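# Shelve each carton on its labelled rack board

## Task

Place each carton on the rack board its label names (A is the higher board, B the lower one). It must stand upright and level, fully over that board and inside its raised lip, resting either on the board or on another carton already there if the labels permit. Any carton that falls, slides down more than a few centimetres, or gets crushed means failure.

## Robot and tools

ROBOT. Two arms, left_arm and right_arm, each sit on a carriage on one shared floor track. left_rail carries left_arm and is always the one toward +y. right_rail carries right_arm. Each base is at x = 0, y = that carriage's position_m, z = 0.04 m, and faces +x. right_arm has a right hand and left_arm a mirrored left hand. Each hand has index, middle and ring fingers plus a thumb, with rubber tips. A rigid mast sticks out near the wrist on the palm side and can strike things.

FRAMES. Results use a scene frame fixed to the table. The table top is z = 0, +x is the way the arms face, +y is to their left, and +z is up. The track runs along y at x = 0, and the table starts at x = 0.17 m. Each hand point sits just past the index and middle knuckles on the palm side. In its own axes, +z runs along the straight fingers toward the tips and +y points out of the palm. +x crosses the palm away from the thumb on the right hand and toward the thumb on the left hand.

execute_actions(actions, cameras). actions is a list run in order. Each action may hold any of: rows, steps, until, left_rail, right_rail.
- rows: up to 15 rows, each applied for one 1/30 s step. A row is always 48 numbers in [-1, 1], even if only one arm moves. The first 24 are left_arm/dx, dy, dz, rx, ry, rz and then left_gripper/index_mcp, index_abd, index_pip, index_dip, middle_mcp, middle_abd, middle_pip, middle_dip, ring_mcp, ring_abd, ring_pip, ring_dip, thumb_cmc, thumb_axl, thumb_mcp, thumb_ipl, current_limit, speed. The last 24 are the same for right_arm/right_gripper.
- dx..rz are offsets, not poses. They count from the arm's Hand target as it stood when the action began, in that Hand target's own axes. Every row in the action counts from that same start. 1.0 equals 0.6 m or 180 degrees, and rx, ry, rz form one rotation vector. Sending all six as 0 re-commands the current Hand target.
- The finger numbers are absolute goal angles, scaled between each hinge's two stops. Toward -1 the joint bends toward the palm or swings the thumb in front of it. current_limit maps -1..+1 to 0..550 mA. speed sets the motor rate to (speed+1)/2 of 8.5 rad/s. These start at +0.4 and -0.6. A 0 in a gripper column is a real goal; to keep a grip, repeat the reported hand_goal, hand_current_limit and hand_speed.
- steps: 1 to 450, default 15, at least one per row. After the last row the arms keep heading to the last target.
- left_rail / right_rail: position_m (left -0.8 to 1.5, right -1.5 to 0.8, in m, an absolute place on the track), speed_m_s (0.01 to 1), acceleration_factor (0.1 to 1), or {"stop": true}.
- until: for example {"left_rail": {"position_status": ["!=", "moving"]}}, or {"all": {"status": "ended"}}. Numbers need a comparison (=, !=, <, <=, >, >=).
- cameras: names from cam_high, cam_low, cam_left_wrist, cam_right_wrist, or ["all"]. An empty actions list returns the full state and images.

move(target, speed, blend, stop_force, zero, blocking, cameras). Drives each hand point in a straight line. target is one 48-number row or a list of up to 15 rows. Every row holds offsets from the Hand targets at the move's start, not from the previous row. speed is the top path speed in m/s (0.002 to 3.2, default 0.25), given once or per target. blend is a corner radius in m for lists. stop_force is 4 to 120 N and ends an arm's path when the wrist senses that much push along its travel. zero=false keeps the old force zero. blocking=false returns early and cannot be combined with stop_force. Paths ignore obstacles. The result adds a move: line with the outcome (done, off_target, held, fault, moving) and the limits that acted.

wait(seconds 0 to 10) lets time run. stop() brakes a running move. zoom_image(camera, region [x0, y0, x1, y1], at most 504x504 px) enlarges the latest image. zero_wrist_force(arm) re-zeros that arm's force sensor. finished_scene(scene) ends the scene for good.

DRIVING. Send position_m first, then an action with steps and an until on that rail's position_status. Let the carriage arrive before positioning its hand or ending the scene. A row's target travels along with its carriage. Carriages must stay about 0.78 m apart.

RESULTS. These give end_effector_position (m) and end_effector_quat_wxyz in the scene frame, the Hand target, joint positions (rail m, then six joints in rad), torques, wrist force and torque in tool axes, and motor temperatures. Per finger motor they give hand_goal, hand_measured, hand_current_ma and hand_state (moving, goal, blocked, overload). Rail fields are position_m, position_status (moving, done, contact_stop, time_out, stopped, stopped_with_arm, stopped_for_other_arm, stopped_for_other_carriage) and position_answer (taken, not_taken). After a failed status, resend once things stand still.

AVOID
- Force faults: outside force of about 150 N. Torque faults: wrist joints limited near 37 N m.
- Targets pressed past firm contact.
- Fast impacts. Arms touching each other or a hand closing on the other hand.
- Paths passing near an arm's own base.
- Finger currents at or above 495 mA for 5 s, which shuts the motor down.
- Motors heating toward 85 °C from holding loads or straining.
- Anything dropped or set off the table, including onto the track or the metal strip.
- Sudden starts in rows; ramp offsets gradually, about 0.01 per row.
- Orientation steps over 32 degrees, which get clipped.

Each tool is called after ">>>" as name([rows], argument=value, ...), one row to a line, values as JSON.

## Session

>>> execute_actions(actions=[])

Scene clock: 0.00 s.
left_arm: end_effector_position=(+0.3781, +0.6938, +0.6699) hand_goal=(+0.754, +0.000, +0.576, +0.696, +0.754, +0.000, +0.576, +0.696, +0.754, +0.000, +0.576, +0.696, +0.714, +0.678, +0.226, +0.168) hand_measured=(+0.754, +0.000, +0.576, +0.696, +0.754, +0.000, +0.576, +0.696, +0.754, +0.000, +0.576, +0.696, +0.714, +0.678, +0.226, +0.168) hand_current_ma=(+0, +0, +0, +0, +0, +0, +0, +0, +0, +0, +0, +0, +0, +0, +0, +0) hand_state=(goal, goal, goal, goal, goal, goal, goal, goal, goal, goal, goal, goal, goal, goal, goal, goal) hand_current_limit=0.40 hand_speed=-0.60 end_effector_quat_wxyz=(+0.000, +1.000, +0.000, +0.000) | right_arm: end_effector_position=(+0.3781, -0.5362, +0.6699) hand_goal=(+0.754, +0.000, +0.576, +0.696, +0.754, +0.000, +0.576, +0.696, +0.754, +0.000, +0.576, +0.696, +0.714, +0.678, +0.226, +0.168) hand_measured=(+0.754, +0.000, +0.576, +0.696, +0.754, +0.000, +0.576, +0.696, +0.754, +0.000, +0.576, +0.696, +0.714, +0.678, +0.226, +0.168) hand_current_ma=(+0, +0, +0, +0, +0, +0, +0, +0, +0, +0, +0, +0, +0, +0, +0, +0) hand_state=(goal, goal, goal, goal, goal, goal, goal, goal, goal, goal, goal, goal, goal, goal, goal, goal) hand_current_limit=0.40 hand_speed=-0.60 end_effector_quat_wxyz=(+0.000, +0.000, +1.000, +0.000)
Joint positions: left_arm=[0.7 -0.28 -1.775 1.606 1.739 1.571 -1.851] | right_arm=[-0.7 -0.281 -1.775 1.606 1.739 1.571 1.29]
Joint velocities: within noise
Joint torques (N m): no reading
Motor temperatures (°C): left_arm=[28 23 29 29 34 31] | right_arm=[25 24 27 32 31 33]
Wrist force (N): no reading
Wrist torque (N m): no reading
Wrist force, peak (N): no reading
Hand target: left_arm +0.3781, +0.6938, +0.6699; +0.000, +1.000, +0.000, +0.000 | right_arm +0.3781, -0.5362, +0.6699; +0.000, +0.000, +1.000, +0.000
left_rail: position_m=0.700 position_status=done
right_rail: position_m=-0.700 position_status=done

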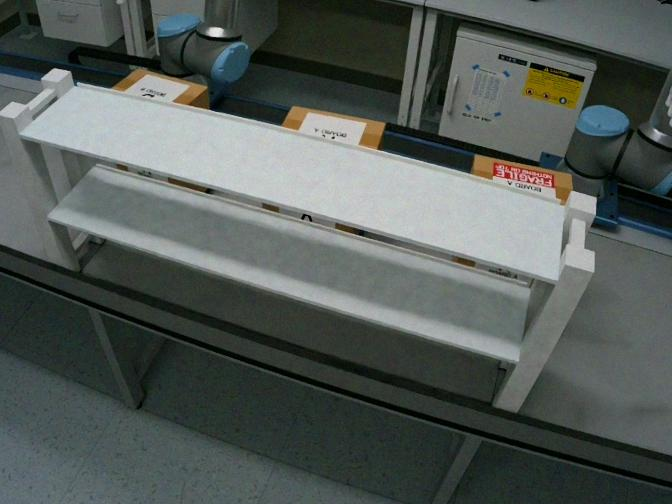

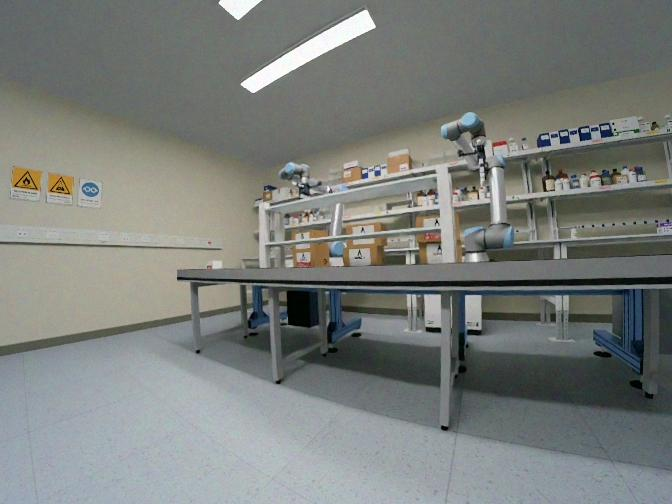

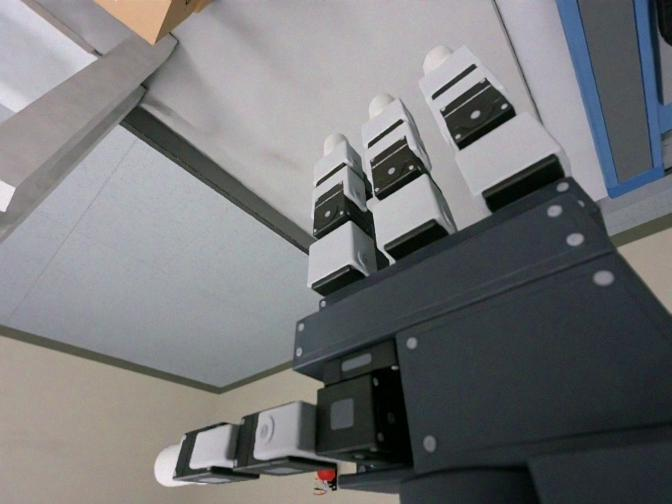

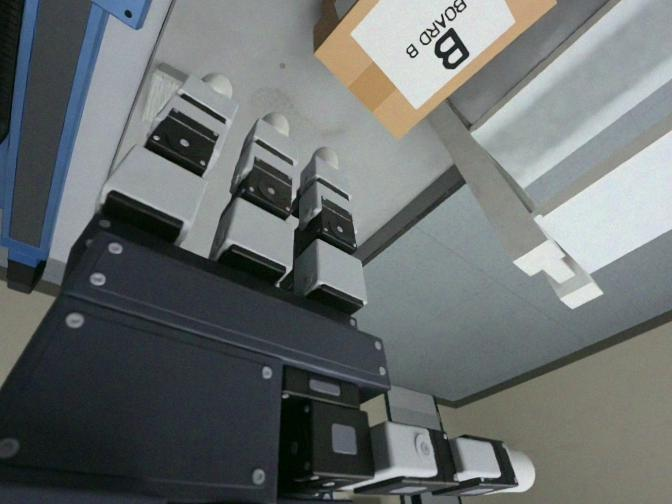

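>>> zoom_image(camera="cam_high", region=[60, 50, 260, 200])

>>> zoom_image(camera="cam_high", region=[240, 90, 440, 240])

>>> zoom_image(camera="cam_high", region=[430, 140, 630, 290])

>>> zoom_image(camera="cam_low", region=[240, 160, 500, 290])

Scaled by 2.520 from the camera's 672x504 image, which has a finer 960x720 frame.

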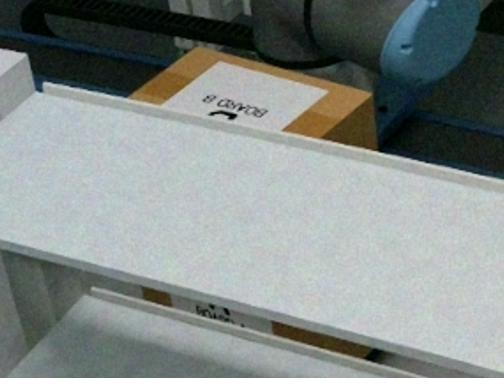

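Scaled by 2.520 from the camera's 672x504 image, which has a finer 960x720 frame.

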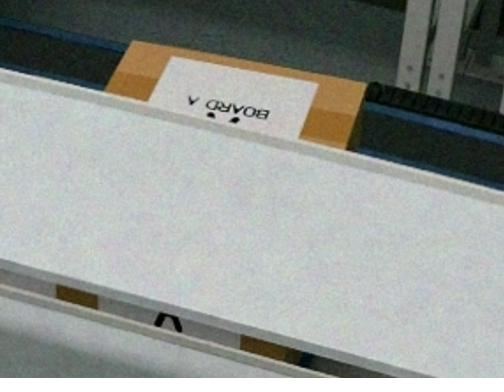

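Scaled by 2.520 from the camera's 672x504 image, which has a finer 960x720 frame.

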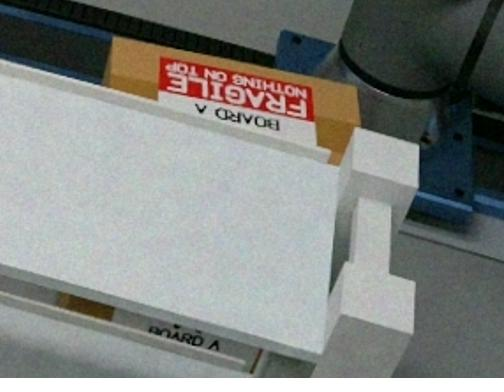

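Scaled by 1.938 from the camera's 672x504 image, which has a finer 960x720 frame.

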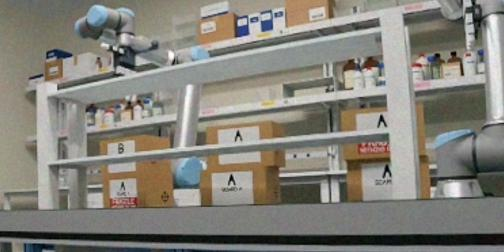

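>>> zoom_image(camera="cam_low", region=[280, 220, 350, 272])

>>> zoom_image(camera="cam_low", region=[335, 215, 405, 267])

>>> zoom_image(camera="cam_low", region=[400, 210, 470, 270])

>>> zoom_image(camera="cam_right_wrist", region=[290, 0, 672, 290])

Scaled by 7.200 from the camera's 672x504 image, which has a finer 960x720 frame.

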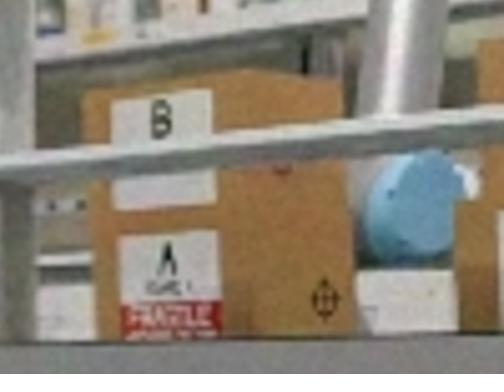

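Scaled by 7.200 from the camera's 672x504 image, which has a finer 960x720 frame.

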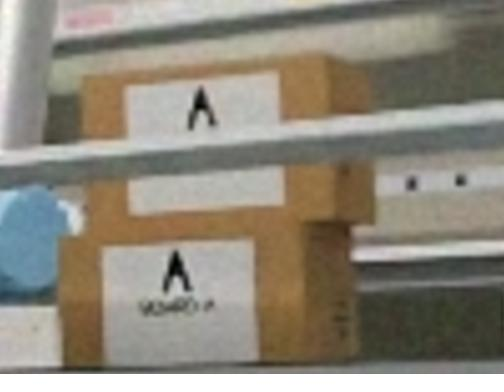

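Scaled by 7.200 from the camera's 672x504 image, which has a finer 960x720 frame.

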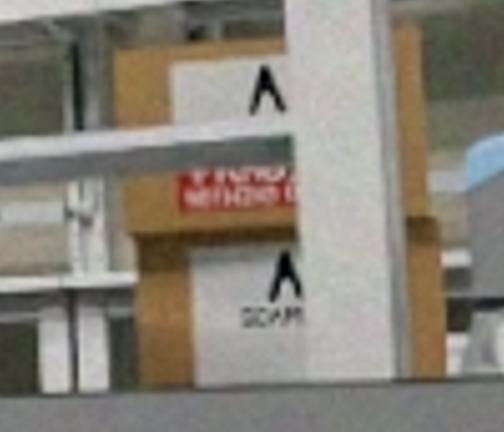

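Scaled by 1.319 from the camera's 672x504 image, which has a finer 960x720 frame.

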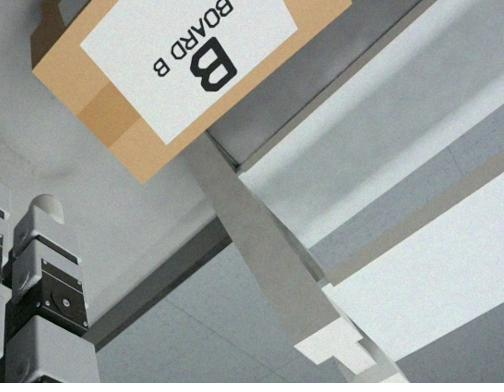

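>>> move(target=[-0.170,0.797,0.1167,-0.2828,0.3754,0.2165,1,0,1,0.7,1,0,1,0.7,1,0,1,0.7,-0.571,0.678,0.2247,0.1676,-0.05,-0.7,0.170,0.5537,0.1167,-0.2828,-0.3754,-0.2165,1,0,1,0.7,1,0,1,0.7,1,0,1,0.7,-0.571,0.678,0.2247,0.1676,-0.05,-0.7], speed=0.25, cameras=["cam_high","cam_left_wrist","cam_right_wrist"])

Scene clock: 20.53 s.
left_arm: end_effector_position=(+0.2761, +0.2157, +0.5999) hand_goal=(+1.000, +0.000, +1.000, +0.700, +1.000, +0.000, +1.000, +0.700, +1.000, +0.000, +1.000, +0.700, -0.570, +0.678, +0.224, +0.168) hand_measured=(+0.998, +0.000, +0.996, +0.698, +0.998, +0.000, +0.996, +0.698, +0.998, +0.000, +0.996, +0.696, -0.576, +0.678, +0.222, +0.168) hand_current_ma=(+0, +0, +0, +0, +0, +0, +0, +0, +0, +0, +0, +0, -1, +0, +0, +0) hand_state=(goal, goal, goal, goal, goal, goal, goal, goal, goal, goal, goal, goal, goal, goal, goal, goal) hand_current_limit=-0.05 hand_speed=-0.70 end_effector_quat_wxyz=(+0.397, +0.687, -0.304, +0.527) | right_arm: end_effector_position=(+0.2761, -0.2039, +0.5999) hand_goal=(+1.000, +0.000, +1.000, +0.700, +1.000, +0.000, +1.000, +0.700, +1.000, +0.000, +1.000, +0.700, -0.570, +0.678, +0.224, +0.168) hand_measured=(+0.998, -0.002, +0.998, +0.696, +0.998, -0.002, +0.998, +0.698, +0.998, +0.000, +0.998, +0.698, -0.576, +0.678, +0.222, +0.168) hand_current_ma=(+0, +0, +0, +0, +0, +0, +0, +0, +0, +0, +0, +0, -1, +0, +0, +0) hand_state=(goal, goal, goal, goal, goal, goal, goal, goal, goal, goal, goal, goal, goal, goal, goal, goal) hand_current_limit=-0.05 hand_speed=-0.70 end_effector_quat_wxyz=(+0.527, -0.304, +0.687, +0.397)
Joint positions: left_arm=[0.7 -1.378 -2.056 2.149 0.044 1.258 -1.843] | right_arm=[-0.7 0.263 -2.026 2.135 0.076 0.78 1.668]
Joint torques (N m): left_arm=[11.59 10.51 -35.11 -5.42 2.24 2.95] | right_arm=[11.4 7.67 -32.48 -2.76 2.91 3.75]
Wrist force (N): left_arm=[0.3 0.6 -0.3] | right_arm=[-0.4 0.9 2.1]
Wrist torque (N m): left_arm=[0.27 -0.11 -0.26] | right_arm=[-0.17 -0.25 -0.26]
Wrist force, peak (N): left_arm=[-1.1 -0.9 -1.4] | right_arm=[-0.4 1.6 2.7]
Hand target: left_arm +0.2761, +0.2156, +0.5999; +0.397, +0.687, -0.304, +0.527 | right_arm +0.2761, -0.2039, +0.5999; +0.527, -0.304, +0.687, +0.397
Off the commanded pose: left_arm 0.000 m, 0 deg | right_arm 0.000 m, 0 deg.
left_rail: position_m=0.700 position_status=done
right_rail: position_m=-0.700 position_status=done
move: done
Images, in order (width x height): cam_high 672x504, cam_left_wrist 672x504, cam_right_wrist 672x504.

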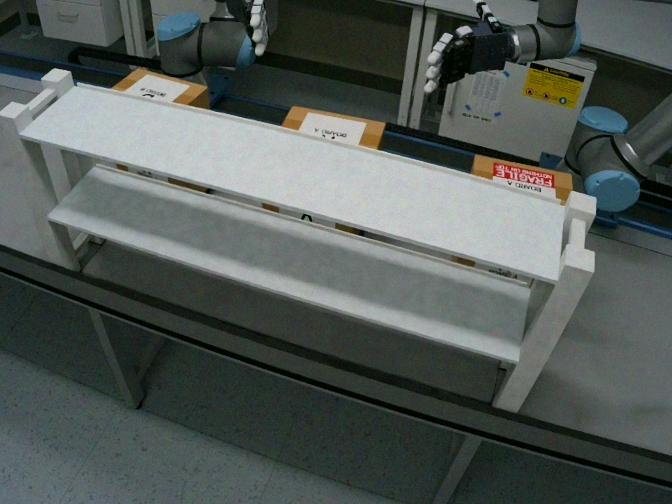

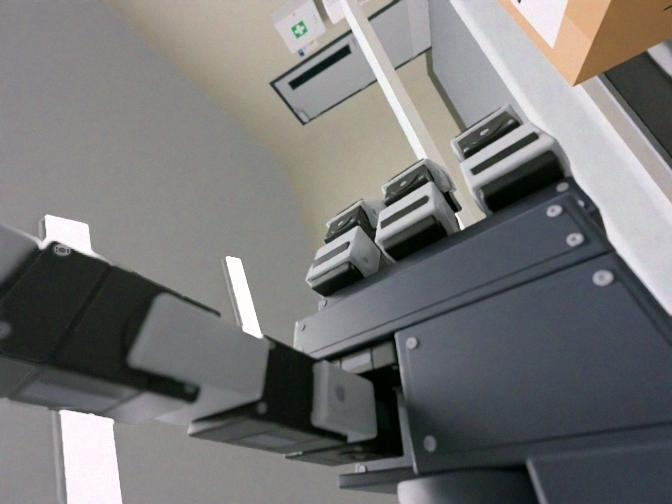

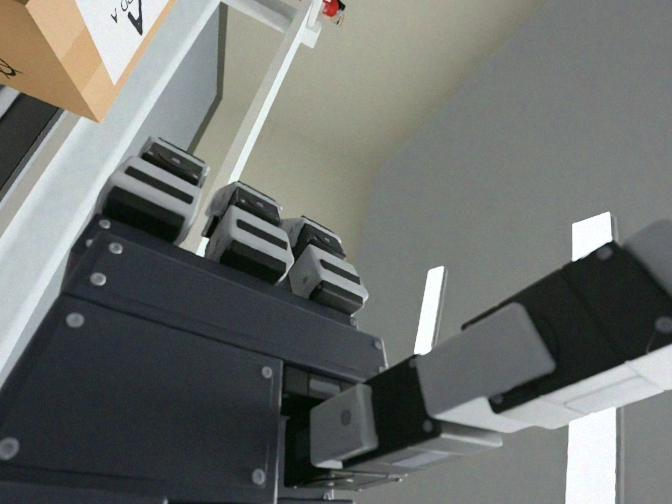

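>>> move(target=[-0.41855,-0.07211,0.09938,0,0,0,1,0,1,0.7,1,0,1,0.7,1,0,1,0.7,-0.571,0.678,0.2247,0.1676,-0.05,-0.7,0.41855,-0.07211,0.09938,0,0,0,1,0,1,0.7,1,0,1,0.7,1,0,1,0.7,-0.571,0.678,0.2247,0.1676,-0.05,-0.7], speed=0.2, cameras=["all"])

Scene clock: 23.67 s.
left_arm: end_effector_position=(+0.2757, +0.1855, +0.3400) hand_goal=(+1.000, +0.000, +1.000, +0.700, +1.000, +0.000, +1.000, +0.700, +1.000, +0.000, +1.000, +0.700, -0.570, +0.678, +0.224, +0.168) hand_measured=(+0.998, -0.002, +0.996, +0.698, +0.998, -0.002, +0.998, +0.698, +0.998, -0.002, +0.996, +0.696, -0.576, +0.678, +0.222, +0.168) hand_current_ma=(+0, +0, +0, +0, +0, +0, +0, +0, +0, +0, +0, +0, -2, +0, +0, +0) hand_state=(goal, goal, goal, goal, goal, goal, goal, goal, goal, goal, goal, goal, goal, goal, goal, goal) hand_current_limit=-0.05 hand_speed=-0.70 end_effector_quat_wxyz=(+0.397, +0.687, -0.304, +0.527) | right_arm: end_effector_position=(+0.2757, -0.1739, +0.3399) hand_goal=(+1.000, +0.000, +1.000, +0.700, +1.000, +0.000, +1.000, +0.700, +1.000, +0.000, +1.000, +0.700, -0.570, +0.678, +0.224, +0.168) hand_measured=(+0.998, -0.002, +0.998, +0.696, +0.998, -0.002, +0.998, +0.698, +0.998, -0.002, +0.998, +0.698, -0.578, +0.678, +0.222, +0.168) hand_current_ma=(+0, +0, +0, +0, +0, +0, +0, +0, +0, +0, +0, +0, -1, +0, +0, +0) hand_state=(goal, goal, goal, goal, goal, goal, goal, goal, goal, goal, goal, goal, goal, goal, goal, goal) hand_current_limit=-0.05 hand_speed=-0.70 end_effector_quat_wxyz=(+0.527, -0.304, +0.687, +0.397)
Joint positions: left_arm=[0.7 -1.399 -1.778 2.484 -0.568 1.237 -1.846] | right_arm=[-0.7 0.362 -1.748 2.464 -0.546 0.878 1.691]
Joint torques (N m): left_arm=[13.65 -0.36 -25.6 -5.62 1.33 1.86] | right_arm=[11.18 -5.48 -22.25 -2.97 2.91 4.07]
Wrist force (N): left_arm=[0.3 0.1 -0.8] | right_arm=[-0.9 0.8 2.4]
Wrist torque (N m): left_arm=[0.25 -0.12 -0.26] | right_arm=[-0.20 -0.18 -0.29]
Wrist force, peak (N): left_arm=[1.8 0.7 -0.6] | right_arm=[-1.0 1.3 2.8]
Hand target: left_arm +0.2757, +0.1855, +0.3399; +0.397, +0.687, -0.304, +0.527 | right_arm +0.2757, -0.1738, +0.3399; +0.527, -0.304, +0.687, +0.397
Off the commanded pose: left_arm 0.000 m, 0 deg | right_arm 0.000 m, 0 deg.
left_rail: position_m=0.700 position_status=done
right_rail: position_m=-0.700 position_status=done
move: done

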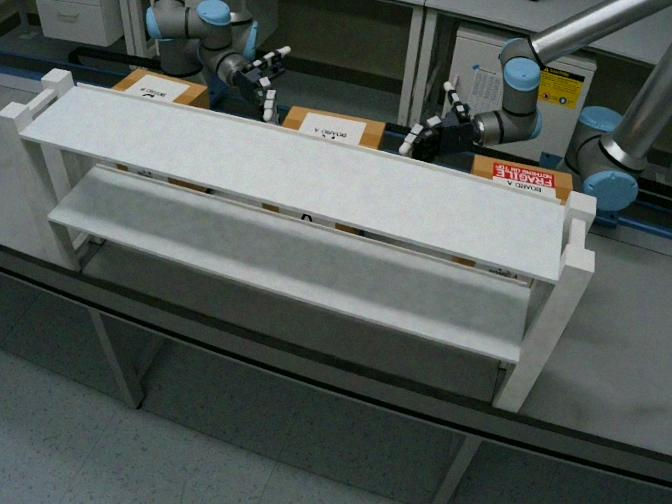

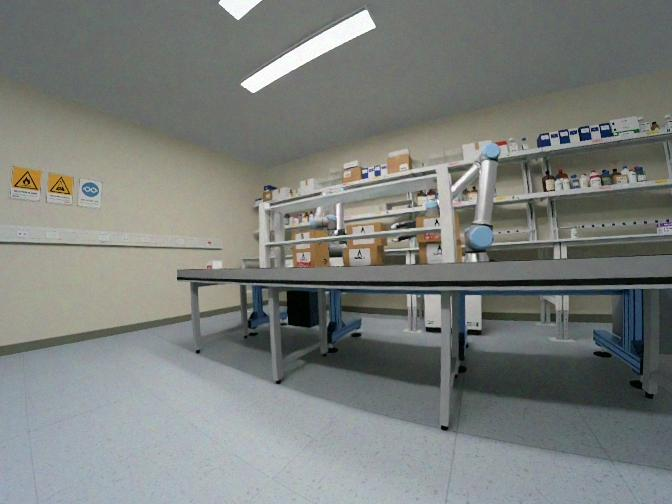

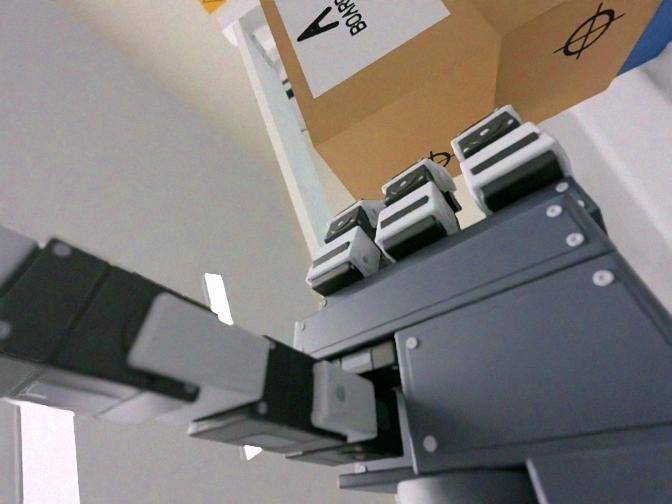

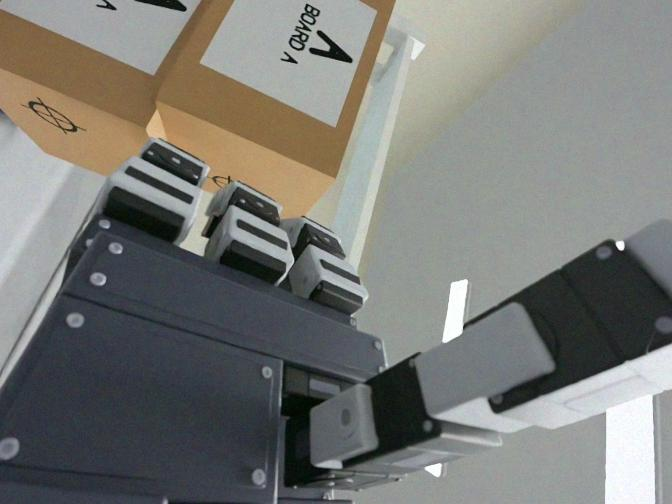

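>>> zoom_image(camera="cam_left_wrist", region=[250, 0, 672, 230])

>>> zoom_image(camera="cam_right_wrist", region=[0, 0, 420, 230])

Scaled by 1.194 from the camera's 672x504 image, which has a finer 960x720 frame.

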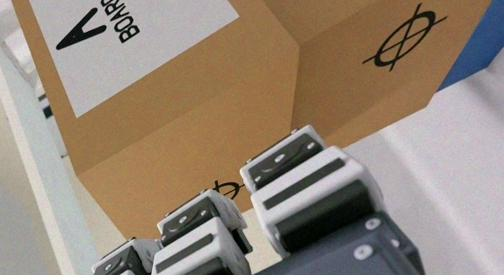

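Scaled by 1.200 from the camera's 672x504 image, which has a finer 960x720 frame.

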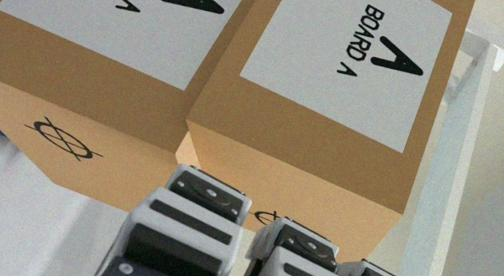

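>>> move(target=[0.016387,-0.022842,0.005491,0,0,0,1,0,1,0.7,1,0,1,0.7,1,0,1,0.7,-0.571,0.678,0.2247,0.1676,-0.05,-0.7,-0.029068,-0.057165,0.040704,0,0,0,1,0,1,0.7,1,0,1,0.7,1,0,1,0.7,-0.571,0.678,0.2247,0.1676,-0.05,-0.7], speed=0.1)

>>> move(target=[0,0.058331,0.101031,0,0,0,1,0,1,0.7,1,0,1,0.7,1,0,1,0.7,-0.571,0.678,0.2247,0.1676,-0.05,-0.7,0,0.058331,0.101031,0,0,0,1,0,1,0.7,1,0,1,0.7,1,0,1,0.7,-0.571,0.678,0.2247,0.1676,-0.05,-0.7], speed=0.018, stop_force=5, cameras=["cam_left_wrist","cam_right_wrist"])

Scene clock: 40.47 s.
left_arm: end_effector_position=(+0.2913, +0.1895, +0.3459) hand_goal=(+1.000, +0.000, +1.000, +0.700, +1.000, +0.000, +1.000, +0.700, +1.000, +0.000, +1.000, +0.700, -0.570, +0.678, +0.224, +0.168) hand_measured=(+1.000, -0.002, +0.998, +0.698, +1.000, -0.002, +0.998, +0.698, +0.998, -0.002, +0.998, +0.696, -0.576, +0.678, +0.222, +0.168) hand_current_ma=(+0, +0, +0, +0, +0, +0, +0, +0, +0, +0, +0, +0, -2, +0, +0, +0) hand_state=(goal, goal, goal, goal, goal, goal, goal, goal, goal, goal, goal, goal, goal, goal, goal, goal) hand_current_limit=-0.05 hand_speed=-0.70 end_effector_quat_wxyz=(+0.397, +0.687, -0.304, +0.527) | right_arm: end_effector_position=(+0.3207, -0.1699, +0.3458) hand_goal=(+1.000, +0.000, +1.000, +0.700, +1.000, +0.000, +1.000, +0.700, +1.000, +0.000, +1.000, +0.700, -0.570, +0.678, +0.224, +0.168) hand_measured=(+0.998, -0.002, +0.998, +0.696, +1.000, -0.002, +0.998, +0.698, +0.998, -0.002, +0.998, +0.698, -0.578, +0.678, +0.222, +0.168) hand_current_ma=(+0, +0, +0, +0, +0, +0, +0, +0, +0, +0, +0, +0, -1, +0, +0, +0) hand_state=(goal, goal, goal, goal, goal, goal, goal, goal, goal, goal, goal, goal, goal, goal, goal, goal) hand_current_limit=-0.05 hand_speed=-0.70 end_effector_quat_wxyz=(+0.527, -0.304, +0.687, +0.397)
Joint positions: left_arm=[0.7 -1.344 -1.771 2.465 -0.559 1.291 -1.838] | right_arm=[-0.7 0.326 -1.686 2.401 -0.54 0.843 1.683]
Joint torques (N m): left_arm=[16.59 -1.18 -41.77 2 2.12 2.85] | right_arm=[-12.99 -9.46 -43.2 1.26 -3.06 -3.18]
Wrist force (N): left_arm=[0.0 0.2 -0.6] | right_arm=[-0.3 1.4 2.4]
Wrist torque (N m): left_arm=[0.23 -0.07 -0.29] | right_arm=[-0.12 -0.28 -0.23]
Wrist force, peak (N): left_arm=[-0.3 0.6 -1.0] | right_arm=[-0.8 1.5 2.9]
Hand target: left_arm +0.2913, +0.1896, +0.3459; +0.397, +0.687, -0.304, +0.527 | right_arm +0.3208, -0.1699, +0.3458; +0.527, -0.304, +0.687, +0.397
Off the commanded pose: left_arm 0.000 m, 0 deg | right_arm 0.000 m, 0 deg.
left_rail: position_m=0.700 position_status=done
right_rail: position_m=-0.700 position_status=done
move: done

Scene clock: 44.47 s.
left_arm: end_effector_position=(+0.2914, +0.1386, +0.3459) hand_goal=(+1.000, +0.000, +1.000, +0.700, +1.000, +0.000, +1.000, +0.700, +1.000, +0.000, +1.000, +0.700, -0.570, +0.678, +0.224, +0.168) hand_measured=(+1.000, -0.002, +1.000, +0.714, +1.000, +0.000, +1.000, +0.702, +0.998, -0.002, +0.998, +0.696, -0.576, +0.678, +0.222, +0.168) hand_current_ma=(+0, +0, +0, +6, +0, +0, +0, +0, +0, +0, +0, +0, -2, +0, +0, +0) hand_state=(goal, goal, goal, goal, goal, goal, goal, goal, goal, goal, goal, goal, goal, goal, goal, goal) hand_current_limit=-0.05 hand_speed=-0.70 end_effector_quat_wxyz=(+0.397, +0.687, -0.304, +0.527) | right_arm: end_effector_position=(+0.3208, -0.1222, +0.3458) hand_goal=(+1.000, +0.000, +1.000, +0.700, +1.000, +0.000, +1.000, +0.700, +1.000, +0.000, +1.000, +0.700, -0.570, +0.678, +0.224, +0.168) hand_measured=(+1.000, -0.002, +0.998, +0.698, +1.000, -0.002, +1.000, +0.702, +1.000, -0.002, +1.000, +0.702, -0.578, +0.678, +0.222, +0.168) hand_current_ma=(+0, +0, +0, +0, +0, +0, +0, +0, +0, +0, +0, +0, -1, +0, +0, +0) hand_state=(goal, goal, goal, goal, goal, goal, goal, goal, goal, goal, goal, goal, goal, goal, goal, goal) hand_current_limit=-0.05 hand_speed=-0.70 end_effector_quat_wxyz=(+0.527, -0.304, +0.687, +0.397)
Joint positions: left_arm=[0.7 -1.377 -1.686 2.399 -0.576 1.258 -1.842] | right_arm=[-0.7 0.449 -1.62 2.342 -0.563 0.964 1.709]
Joint torques (N m): left_arm=[15.03 -33.69 -25.76 1.68 1.5 2.12] | right_arm=[-14.37 -39 -22.4 0.9 -1.92 -3]
Wrist force (N): left_arm=[0.0 0.6 -2.2] | right_arm=[-0.1 0.6 2.4]
Wrist torque (N m): left_arm=[0.45 -0.06 -0.27] | right_arm=[-0.26 -0.27 -0.21]
Wrist force, peak (N): left_arm=[1.1 -0.1 -7.2] | right_arm=[-0.9 0.6 -4.6]
Hand target: left_arm +0.2914, +0.1386, +0.3459; +0.397, +0.687, -0.304, +0.527 (not the last commanded pose) | right_arm +0.3208, -0.1222, +0.3458; +0.527, -0.304, +0.687, +0.397 (not the last commanded pose)
Off the commanded pose: left_arm 0.019 m, 0 deg | right_arm 0.022 m, 0 deg.
left_rail: position_m=0.700 position_status=done
right_rail: position_m=-0.700 position_status=done
move: contact (left_arm, right_arm)
Images, in order (width x height): cam_left_wrist 672x504, cam_right_wrist 672x504.

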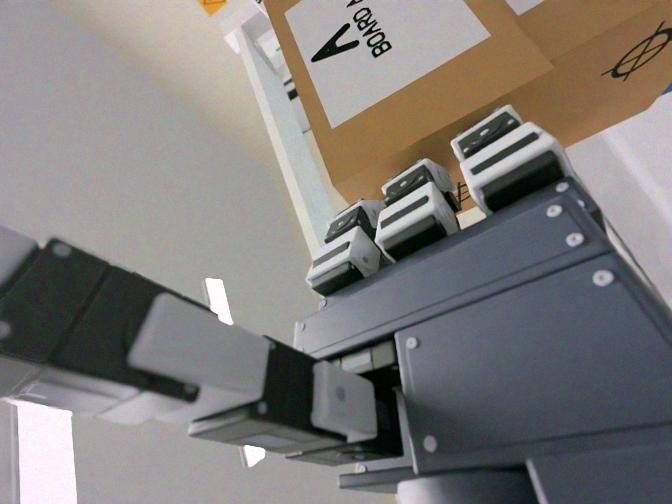

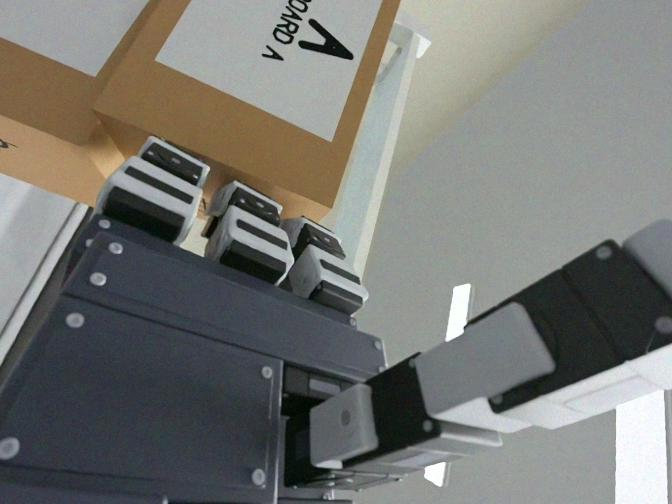

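>>> execute_actions([
  {"rows":[[0,0,0,0,0,0,1,0,1,0.4,1,0,1,0.4,1,0,1,0.4,-0.571,0.678,0.2247,0.1676,-0.05,-0.7,0,0,0,0,0,0,1,0,1,0.4,1,0,1,0.4,1,0,1,0.4,-0.571,0.678,0.2247,0.1676,-0.05,-0.7]],"steps":40},
])

>>> move(target=[0,0.00117,0.00202,0,0,0,1,0,1,0.4,1,0,1,0.4,1,0,1,0.4,-0.571,0.678,0.2247,0.1676,-0.05,-0.7,0,0.00117,0.00202,0,0,0,1,0,1,0.4,1,0,1,0.4,1,0,1,0.4,-0.571,0.678,0.2247,0.1676,-0.05,-0.7], speed=0.01)

Scene clock: 47.00 s.
left_arm: end_effector_position=(+0.2914, +0.1386, +0.3459) hand_goal=(+1.000, +0.000, +1.000, +0.400, +1.000, +0.000, +1.000, +0.400, +1.000, +0.000, +1.000, +0.400, -0.570, +0.678, +0.224, +0.168) hand_measured=(+1.002, -0.002, +1.000, +0.632, +1.002, -0.002, +1.000, +0.606, +1.002, -0.002, +1.000, +0.588, -0.576, +0.678, +0.222, +0.168) hand_current_ma=(+0, +0, +0, +261, +0, +0, +0, +261, +0, +0, +0, +261, -2, +0, +0, +0) hand_state=(goal, goal, goal, blocked, goal, goal, goal, blocked, goal, goal, goal, blocked, goal, goal, goal, goal) hand_current_limit=-0.05 hand_speed=-0.70 end_effector_quat_wxyz=(+0.397, +0.687, -0.304, +0.527) | right_arm: end_effector_position=(+0.3208, -0.1222, +0.3458) hand_goal=(+1.000, +0.000, +1.000, +0.400, +1.000, +0.000, +1.000, +0.400, +1.000, +0.000, +1.000, +0.400, -0.570, +0.678, +0.224, +0.168) hand_measured=(+1.002, -0.002, +1.000, +0.586, +1.002, +0.000, +1.000, +0.600, +1.002, +0.000, +1.002, +0.616, -0.578, +0.678, +0.222, +0.168) hand_current_ma=(+0, +0, +0, +261, +0, +0, +0, +261, +0, +0, +0, +261, -1, +0, +0, +0) hand_state=(goal, goal, goal, blocked, goal, goal, goal, blocked, goal, goal, goal, blocked, goal, goal, goal, goal) hand_current_limit=-0.05 hand_speed=-0.70 end_effector_quat_wxyz=(+0.527, -0.304, +0.687, +0.397)
Joint positions: left_arm=[0.7 -1.377 -1.686 2.399 -0.576 1.258 -1.842] | right_arm=[-0.7 0.449 -1.62 2.342 -0.563 0.964 1.709]
Joint torques (N m): left_arm=[-27.14 -19 -52.32 -9.11 3.58 2.13] | right_arm=[23.61 -29.75 -49.39 -4.56 -3.91 -3.12]
Wrist force (N): left_arm=[0.3 -12.5 -23.3] | right_arm=[-1.0 -13.8 -20.5]
Wrist torque (N m): left_arm=[4.51 -0.32 0.17] | right_arm=[4.60 0.44 -0.65]
Wrist force, peak (N): left_arm=[0.3 -12.6 -23.8] | right_arm=[-0.3 -14.5 -20.8]
Hand target: left_arm +0.2914, +0.1386, +0.3459; +0.397, +0.687, -0.304, +0.527 | right_arm +0.3208, -0.1222, +0.3458; +0.527, -0.304, +0.687, +0.397
Off the commanded pose: left_arm 0.000 m, 0 deg | right_arm 0.000 m, 0 deg.
left_rail: position_m=0.700 position_status=done
right_rail: position_m=-0.700 position_status=done

Scene clock: 47.70 s.
left_arm: end_effector_position=(+0.2914, +0.1373, +0.3459) hand_goal=(+1.000, +0.000, +1.000, +0.400, +1.000, +0.000, +1.000, +0.400, +1.000, +0.000, +1.000, +0.400, -0.570, +0.678, +0.224, +0.168) hand_measured=(+1.002, +0.002, +1.002, +0.632, +1.002, +0.002, +1.002, +0.606, +1.002, +0.002, +1.002, +0.588, -0.576, +0.678, +0.222, +0.168) hand_current_ma=(+0, +0, +0, +261, +0, +0, +0, +261, +0, +0, +0, +261, -2, +0, +0, +0) hand_state=(goal, goal, goal, blocked, goal, goal, goal, blocked, goal, goal, goal, blocked, goal, goal, goal, goal) hand_current_limit=-0.05 hand_speed=-0.70 end_effector_quat_wxyz=(+0.397, +0.687, -0.304, +0.527) | right_arm: end_effector_position=(+0.3208, -0.1208, +0.3458) hand_goal=(+1.000, +0.000, +1.000, +0.400, +1.000, +0.000, +1.000, +0.400, +1.000, +0.000, +1.000, +0.400, -0.570, +0.678, +0.224, +0.168) hand_measured=(+1.002, +0.002, +1.002, +0.586, +1.002, +0.002, +1.002, +0.600, +1.004, +0.002, +1.002, +0.616, -0.578, +0.678, +0.222, +0.168) hand_current_ma=(+0, +0, +0, +261, +0, +0, +0, +261, +0, +0, +0, +261, -1, +0, +0, +0) hand_state=(goal, goal, goal, blocked, goal, goal, goal, blocked, goal, goal, goal, blocked, goal, goal, goal, goal) hand_current_limit=-0.05 hand_speed=-0.70 end_effector_quat_wxyz=(+0.527, -0.304, +0.687, +0.397)
Joint positions: left_arm=[0.7 -1.378 -1.684 2.397 -0.576 1.257 -1.843] | right_arm=[-0.7 0.452 -1.618 2.34 -0.563 0.967 1.71]
Joint torques (N m): left_arm=[-37.25 -2.84 -63.06 -12.73 4.08 -2.19] | right_arm=[36.41 -14.29 -55.33 -7.59 -5.99 3.95]
Wrist force (N): left_arm=[1.8 -18.3 -49.2] | right_arm=[-1.6 -24.4 -41.0]
Wrist torque (N m): left_arm=[8.60 -0.82 0.42] | right_arm=[8.66 0.89 -0.87]
Wrist force, peak (N): left_arm=[1.8 -18.3 -49.2] | right_arm=[-1.6 -24.4 -41.0]
Hand target: left_arm +0.2914, +0.1372, +0.3459; +0.397, +0.687, -0.304, +0.527 | right_arm +0.3208, -0.1208, +0.3458; +0.527, -0.304, +0.687, +0.397
Off the commanded pose: left_arm 0.000 m, 0 deg | right_arm 0.000 m, 0 deg.
left_rail: position_m=0.700 position_status=done
right_rail: position_m=-0.700 position_status=done
move: done

>>> move(target=[0.032196,0.00747,-0.004314,0,0,0,1,0,1,0.4,1,0,1,0.4,1,0,1,0.4,-0.571,0.678,0.2247,0.1676,-0.05,-0.7,-0.032196,0.00747,-0.004314,0,0,0,1,0,1,0.4,1,0,1,0.4,1,0,1,0.4,-0.571,0.678,0.2247,0.1676,-0.05,-0.7], speed=0.03, cameras=["all"])

Scene clock: 49.50 s.
left_arm: end_effector_position=(+0.2914, +0.1371, +0.3659) hand_goal=(+1.000, +0.000, +1.000, +0.400, +1.000, +0.000, +1.000, +0.400, +1.000, +0.000, +1.000, +0.400, -0.570, +0.678, +0.224, +0.168) hand_measured=(+1.002, -0.062, +1.002, +0.632, +1.002, -0.062, +1.002, +0.606, +1.002, -0.062, +1.002, +0.588, -0.576, +0.678, +0.222, +0.168) hand_current_ma=(+0, -64, +0, +261, +0, -61, +0, +261, +0, -61, +0, +261, -2, +0, +0, +0) hand_state=(goal, blocked, goal, blocked, goal, blocked, goal, blocked, goal, blocked, goal, blocked, goal, goal, goal, goal) hand_current_limit=-0.05 hand_speed=-0.70 end_effector_quat_wxyz=(+0.397, +0.687, -0.304, +0.527) | right_arm: end_effector_position=(+0.3208, -0.1208, +0.3658) hand_goal=(+1.000, +0.000, +1.000, +0.400, +1.000, +0.000, +1.000, +0.400, +1.000, +0.000, +1.000, +0.400, -0.570, +0.678, +0.224, +0.168) hand_measured=(+1.002, -0.060, +1.002, +0.586, +1.004, -0.058, +1.002, +0.600, +1.004, -0.058, +1.002, +0.616, -0.578, +0.678, +0.222, +0.168) hand_current_ma=(+0, -43, +0, +261, +0, -42, +0, +261, +0, -42, +0, +261, -1, +0, +0, +0) hand_state=(goal, blocked, goal, blocked, goal, blocked, goal, blocked, goal, blocked, goal, blocked, goal, goal, goal, goal) hand_current_limit=-0.05 hand_speed=-0.70 end_effector_quat_wxyz=(+0.527, -0.304, +0.687, +0.397)
Joint positions: left_arm=[0.7 -1.378 -1.714 2.377 -0.526 1.258 -1.843] | right_arm=[-0.7 0.452 -1.647 2.321 -0.515 0.967 1.71]
Joint torques (N m): left_arm=[-7.21 -34.87 -67.45 -5.17 11.1 0.3] | right_arm=[17.82 -44.06 -60.13 -3.54 -10.71 0.08]
Wrist force (N): left_arm=[-7.4 -21.1 -41.0] | right_arm=[7.5 -26.7 -32.0]
Wrist torque (N m): left_arm=[7.72 -2.03 -1.04] | right_arm=[7.51 2.07 0.20]
Wrist force, peak (N): left_arm=[1.1 -19.3 -50.9] | right_arm=[-1.1 -25.6 -42.3]
Hand target: left_arm +0.2914, +0.1372, +0.3659; +0.397, +0.687, -0.304, +0.527 | right_arm +0.3208, -0.1208, +0.3658; +0.527, -0.304, +0.687, +0.397
Off the commanded pose: left_arm 0.000 m, 0 deg | right_arm 0.000 m, 0 deg.
left_rail: position_m=0.700 position_status=done
right_rail: position_m=-0.700 position_status=done
move: done

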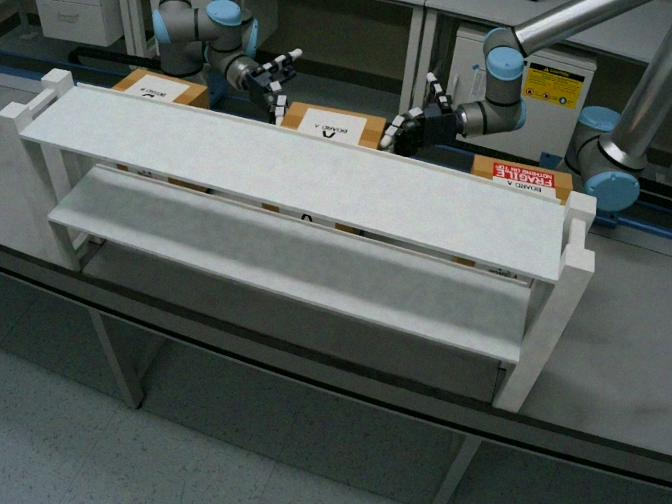

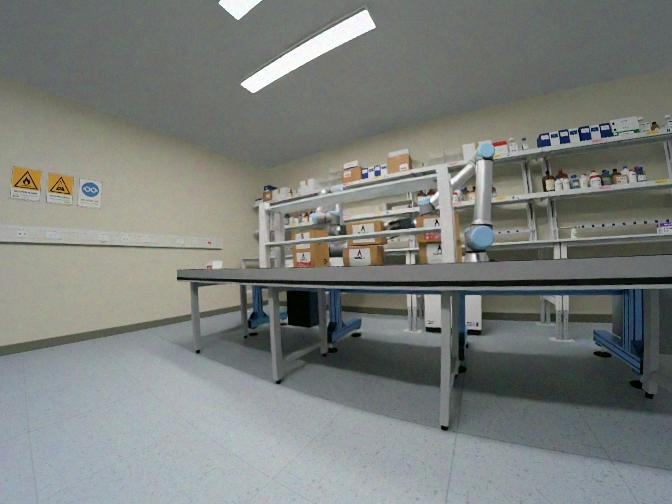

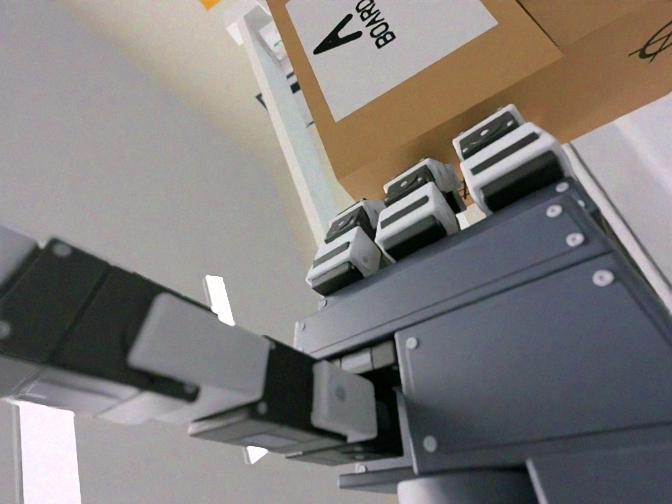

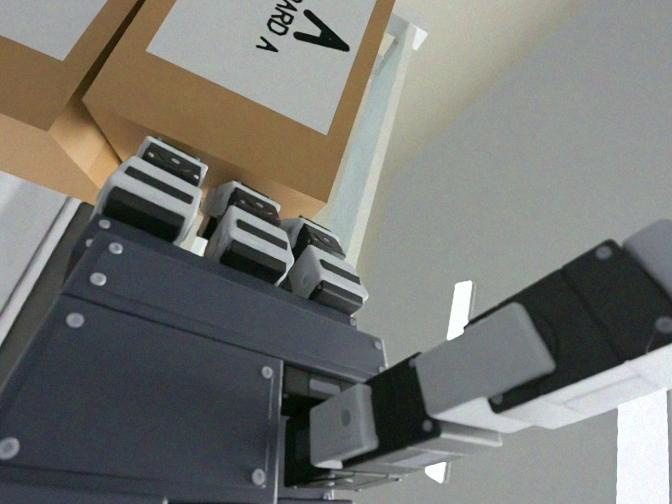

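>>> move([
  [0.521476,0.093192,-0.067293,0,0,0,1,0,1,0.4,1,0,1,0.4,1,0,1,0.4,-0.571,0.678,0.2247,0.1676,-0.05,-0.7,-0.508796,0.145848,-0.070755,0,0,0,1,0,1,0.4,1,0,1,0.4,1,0,1,0.4,-0.571,0.678,0.2247,0.1676,-0.05,-0.7],
  [0.650866,-0.325068,0.174207,0,0,0,1,0,1,0.4,1,0,1,0.4,1,0,1,0.4,-0.571,0.678,0.2247,0.1676,-0.05,-0.7,-0.638186,-0.272412,0.170745,0,0,0,1,0,1,0.4,1,0,1,0.4,1,0,1,0.4,-0.571,0.678,0.2247,0.1676,-0.05,-0.7],
], speed=0.13, blend=[0.05,0], cameras=["all"])

Scene clock: 57.43 s.
left_arm: end_effector_position=(+0.6065, +0.1445, +0.6855) hand_goal=(+1.000, +0.000, +1.000, +0.400, +1.000, +0.000, +1.000, +0.400, +1.000, +0.000, +1.000, +0.400, -0.570, +0.678, +0.224, +0.168) hand_measured=(+1.002, -0.088, +1.002, +0.634, +1.004, -0.088, +1.002, +0.614, +1.002, -0.088, +1.002, +0.614, -0.578, +0.678, +0.222, +0.168) hand_current_ma=(+0, -114, +0, +261, +1, -116, +0, +261, +0, -117, +0, +261, -2, +0, +0, +0) hand_state=(goal, blocked, goal, blocked, goal, blocked, goal, blocked, goal, blocked, goal, blocked, goal, goal, goal, goal) hand_current_limit=-0.05 hand_speed=-0.70 end_effector_quat_wxyz=(+0.397, +0.687, -0.304, +0.527) | right_arm: end_effector_position=(+0.6065, -0.1140, +0.6854) hand_goal=(+1.000, +0.000, +1.000, +0.400, +1.000, +0.000, +1.000, +0.400, +1.000, +0.000, +1.000, +0.400, -0.570, +0.678, +0.224, +0.168) hand_measured=(+1.002, -0.064, +1.002, +0.602, +1.004, -0.064, +1.002, +0.600, +1.002, -0.064, +1.002, +0.616, -0.578, +0.678, +0.222, +0.168) hand_current_ma=(+0, -48, +0, +261, +0, -48, +0, +261, +0, -48, +0, +261, -1, +0, +0, +0) hand_state=(goal, blocked, goal, blocked, goal, blocked, goal, blocked, goal, blocked, goal, blocked, goal, goal, goal, goal) hand_current_limit=-0.05 hand_speed=-0.70 end_effector_quat_wxyz=(+0.527, -0.304, +0.687, +0.397)
Joint positions: left_arm=[0.7 -0.778 -1.49 1.553 0.072 1.852 -1.762] | right_arm=[-0.7 0.264 -1.454 1.516 0.124 0.782 1.668]
Joint torques (N m): left_arm=[-23.07 -29.65 -66.26 -5.81 14.57 3.83] | right_arm=[22.01 -41.42 -61.33 -1.54 -16.01 -3.74]
Wrist force (N): left_arm=[-9.6 -27.5 -42.9] | right_arm=[4.6 -24.6 -38.0]
Wrist torque (N m): left_arm=[8.54 -3.02 -1.14] | right_arm=[8.30 1.57 0.00]
Wrist force, peak (N): left_arm=[-9.0 -25.8 -46.7] | right_arm=[5.9 -29.6 -38.5]
Hand target: left_arm +0.6065, +0.1444, +0.6855; +0.397, +0.687, -0.304, +0.527 | right_arm +0.6065, -0.1140, +0.6854; +0.527, -0.304, +0.687, +0.397
Off the commanded pose: left_arm 0.000 m, 0 deg | right_arm 0.000 m, 0 deg.
left_rail: position_m=0.700 position_status=done
right_rail: position_m=-0.700 position_status=done
move: done

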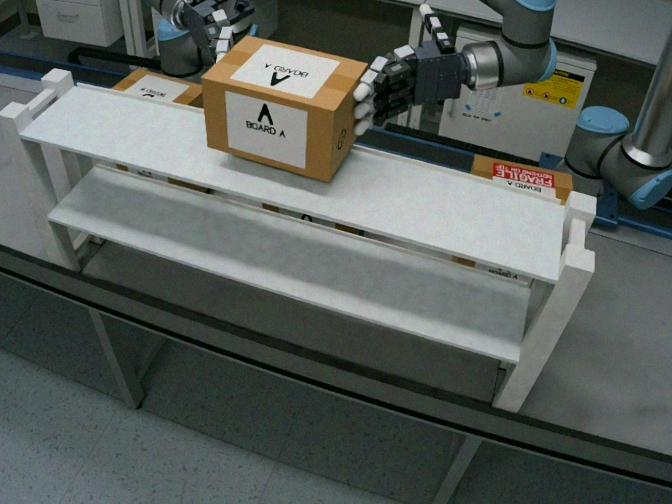

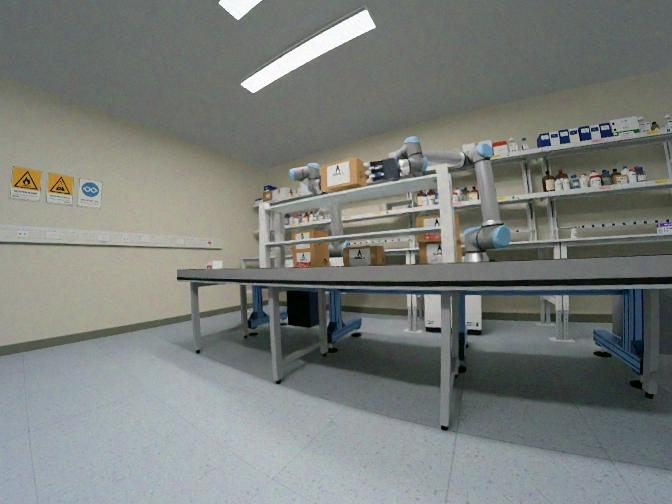

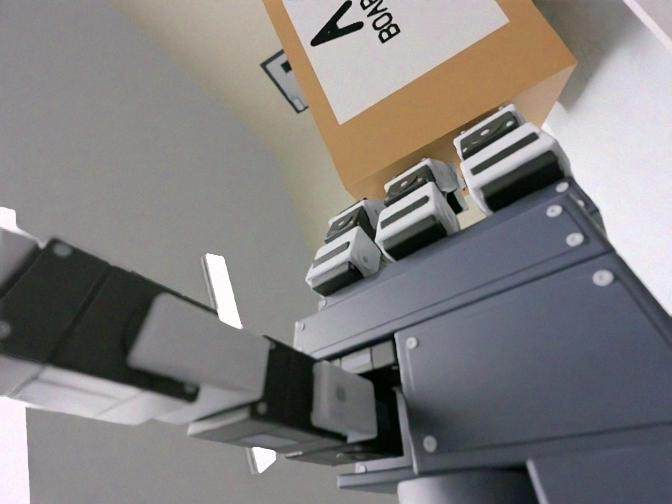

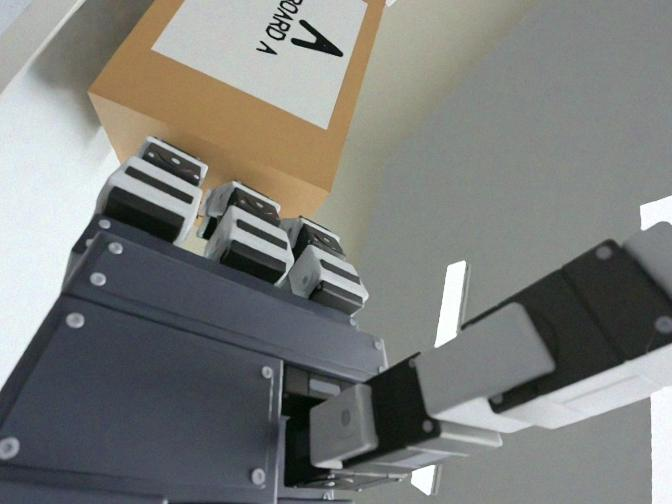

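>>> zoom_image(camera="cam_high", region=[190, 20, 390, 200])

Scaled by 2.520 from the camera's 672x504 image, which has a finer 960x720 frame.

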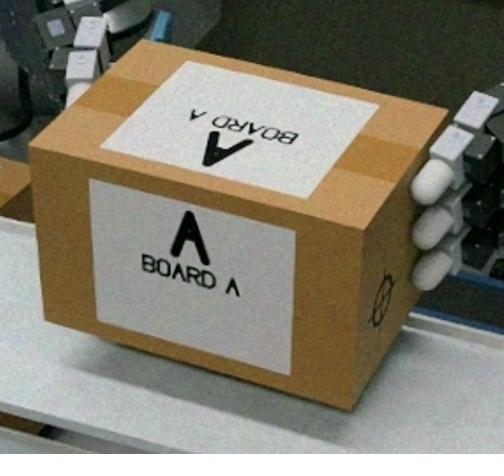

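>>> move(target=[-0.011941,-0.053392,0.011585,0,0,0,1,0,1,0.4,1,0,1,0.4,1,0,1,0.4,-0.571,0.678,0.2247,0.1676,-0.05,-0.7,0.007024,-0.05262,0.049628,0,0,0,1,0,1,0.4,1,0,1,0.4,1,0,1,0.4,-0.571,0.678,0.2247,0.1676,-0.05,-0.7], speed=0.06, cameras=["cam_high"])

>>> zoom_image(camera="cam_high", region=[190, 40, 390, 220])

Scene clock: 61.87 s.
left_arm: end_effector_position=(+0.6348, +0.1544, +0.6705) hand_goal=(+1.000, +0.000, +1.000, +0.400, +1.000, +0.000, +1.000, +0.400, +1.000, +0.000, +1.000, +0.400, -0.570, +0.678, +0.224, +0.168) hand_measured=(+1.002, -0.088, +1.002, +0.636, +1.004, -0.088, +1.002, +0.616, +1.002, -0.088, +1.002, +0.616, -0.578, +0.678, +0.222, +0.168) hand_current_ma=(+0, -114, +0, +261, +1, -116, +0, +261, +0, -117, +0, +261, -2, +0, +0, +0) hand_state=(goal, blocked, goal, blocked, goal, blocked, goal, blocked, goal, blocked, goal, blocked, goal, goal, goal, goal) hand_current_limit=-0.05 hand_speed=-0.70 end_effector_quat_wxyz=(+0.397, +0.687, -0.304, +0.527) | right_arm: end_effector_position=(+0.6462, -0.1040, +0.6704) hand_goal=(+1.000, +0.000, +1.000, +0.400, +1.000, +0.000, +1.000, +0.400, +1.000, +0.000, +1.000, +0.400, -0.570, +0.678, +0.224, +0.168) hand_measured=(+1.002, -0.064, +1.002, +0.602, +1.004, -0.064, +1.002, +0.600, +1.004, -0.064, +1.002, +0.616, -0.578, +0.678, +0.222, +0.168) hand_current_ma=(+0, -49, +0, +261, +0, -48, +0, +261, +0, -48, +0, +261, -1, +0, +0, +0) hand_state=(goal, blocked, goal, blocked, goal, blocked, goal, blocked, goal, blocked, goal, blocked, goal, goal, goal, goal) hand_current_limit=-0.05 hand_speed=-0.70 end_effector_quat_wxyz=(+0.527, -0.304, +0.687, +0.397)
Joint positions: left_arm=[0.7 -0.734 -1.453 1.539 0.051 1.895 -1.756] | right_arm=[-0.7 0.263 -1.386 1.463 0.109 0.781 1.668]
Joint torques (N m): left_arm=[-22.94 -31.26 -62.35 -15.81 13.11 3.6] | right_arm=[24.71 -50.4 -62.98 -7.99 -15.71 -4.04]
Wrist force (N): left_arm=[-7.0 -24.4 -41.7] | right_arm=[7.9 -25.6 -35.2]
Wrist torque (N m): left_arm=[8.19 -2.18 -0.89] | right_arm=[7.82 2.15 0.36]
Wrist force, peak (N): left_arm=[-9.7 -27.8 -43.5] | right_arm=[4.7 -24.8 -39.5]
Hand target: left_arm +0.6348, +0.1544, +0.6704; +0.397, +0.687, -0.304, +0.527 | right_arm +0.6462, -0.1040, +0.6704; +0.527, -0.304, +0.687, +0.397
Off the commanded pose: left_arm 0.000 m, 0 deg | right_arm 0.000 m, 0 deg.
left_rail: position_m=0.700 position_status=done
right_rail: position_m=-0.700 position_status=done
move: done
Images, in order (width x height): cam_high 672x504.

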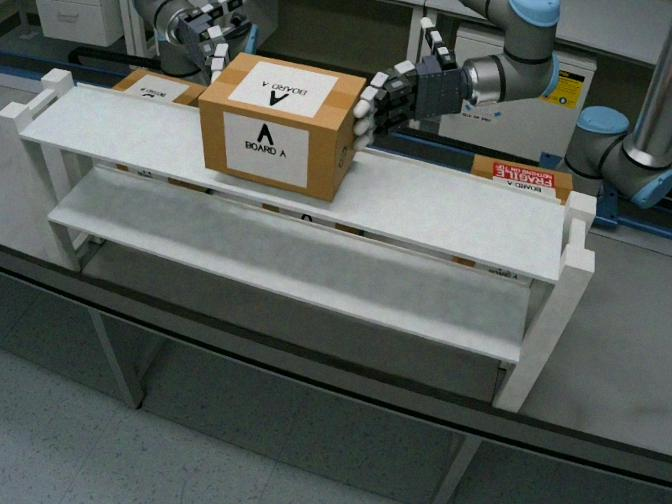

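Scaled by 2.520 from the camera's 672x504 image, which has a finer 960x720 frame.

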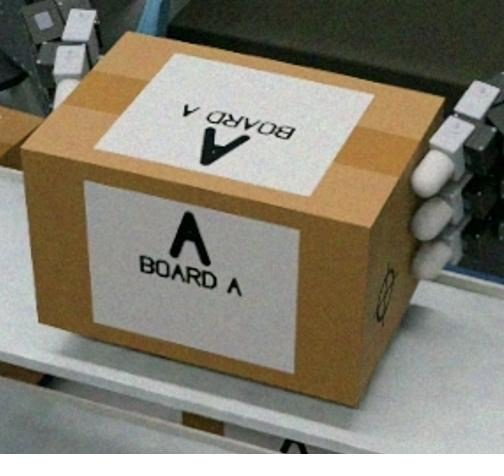

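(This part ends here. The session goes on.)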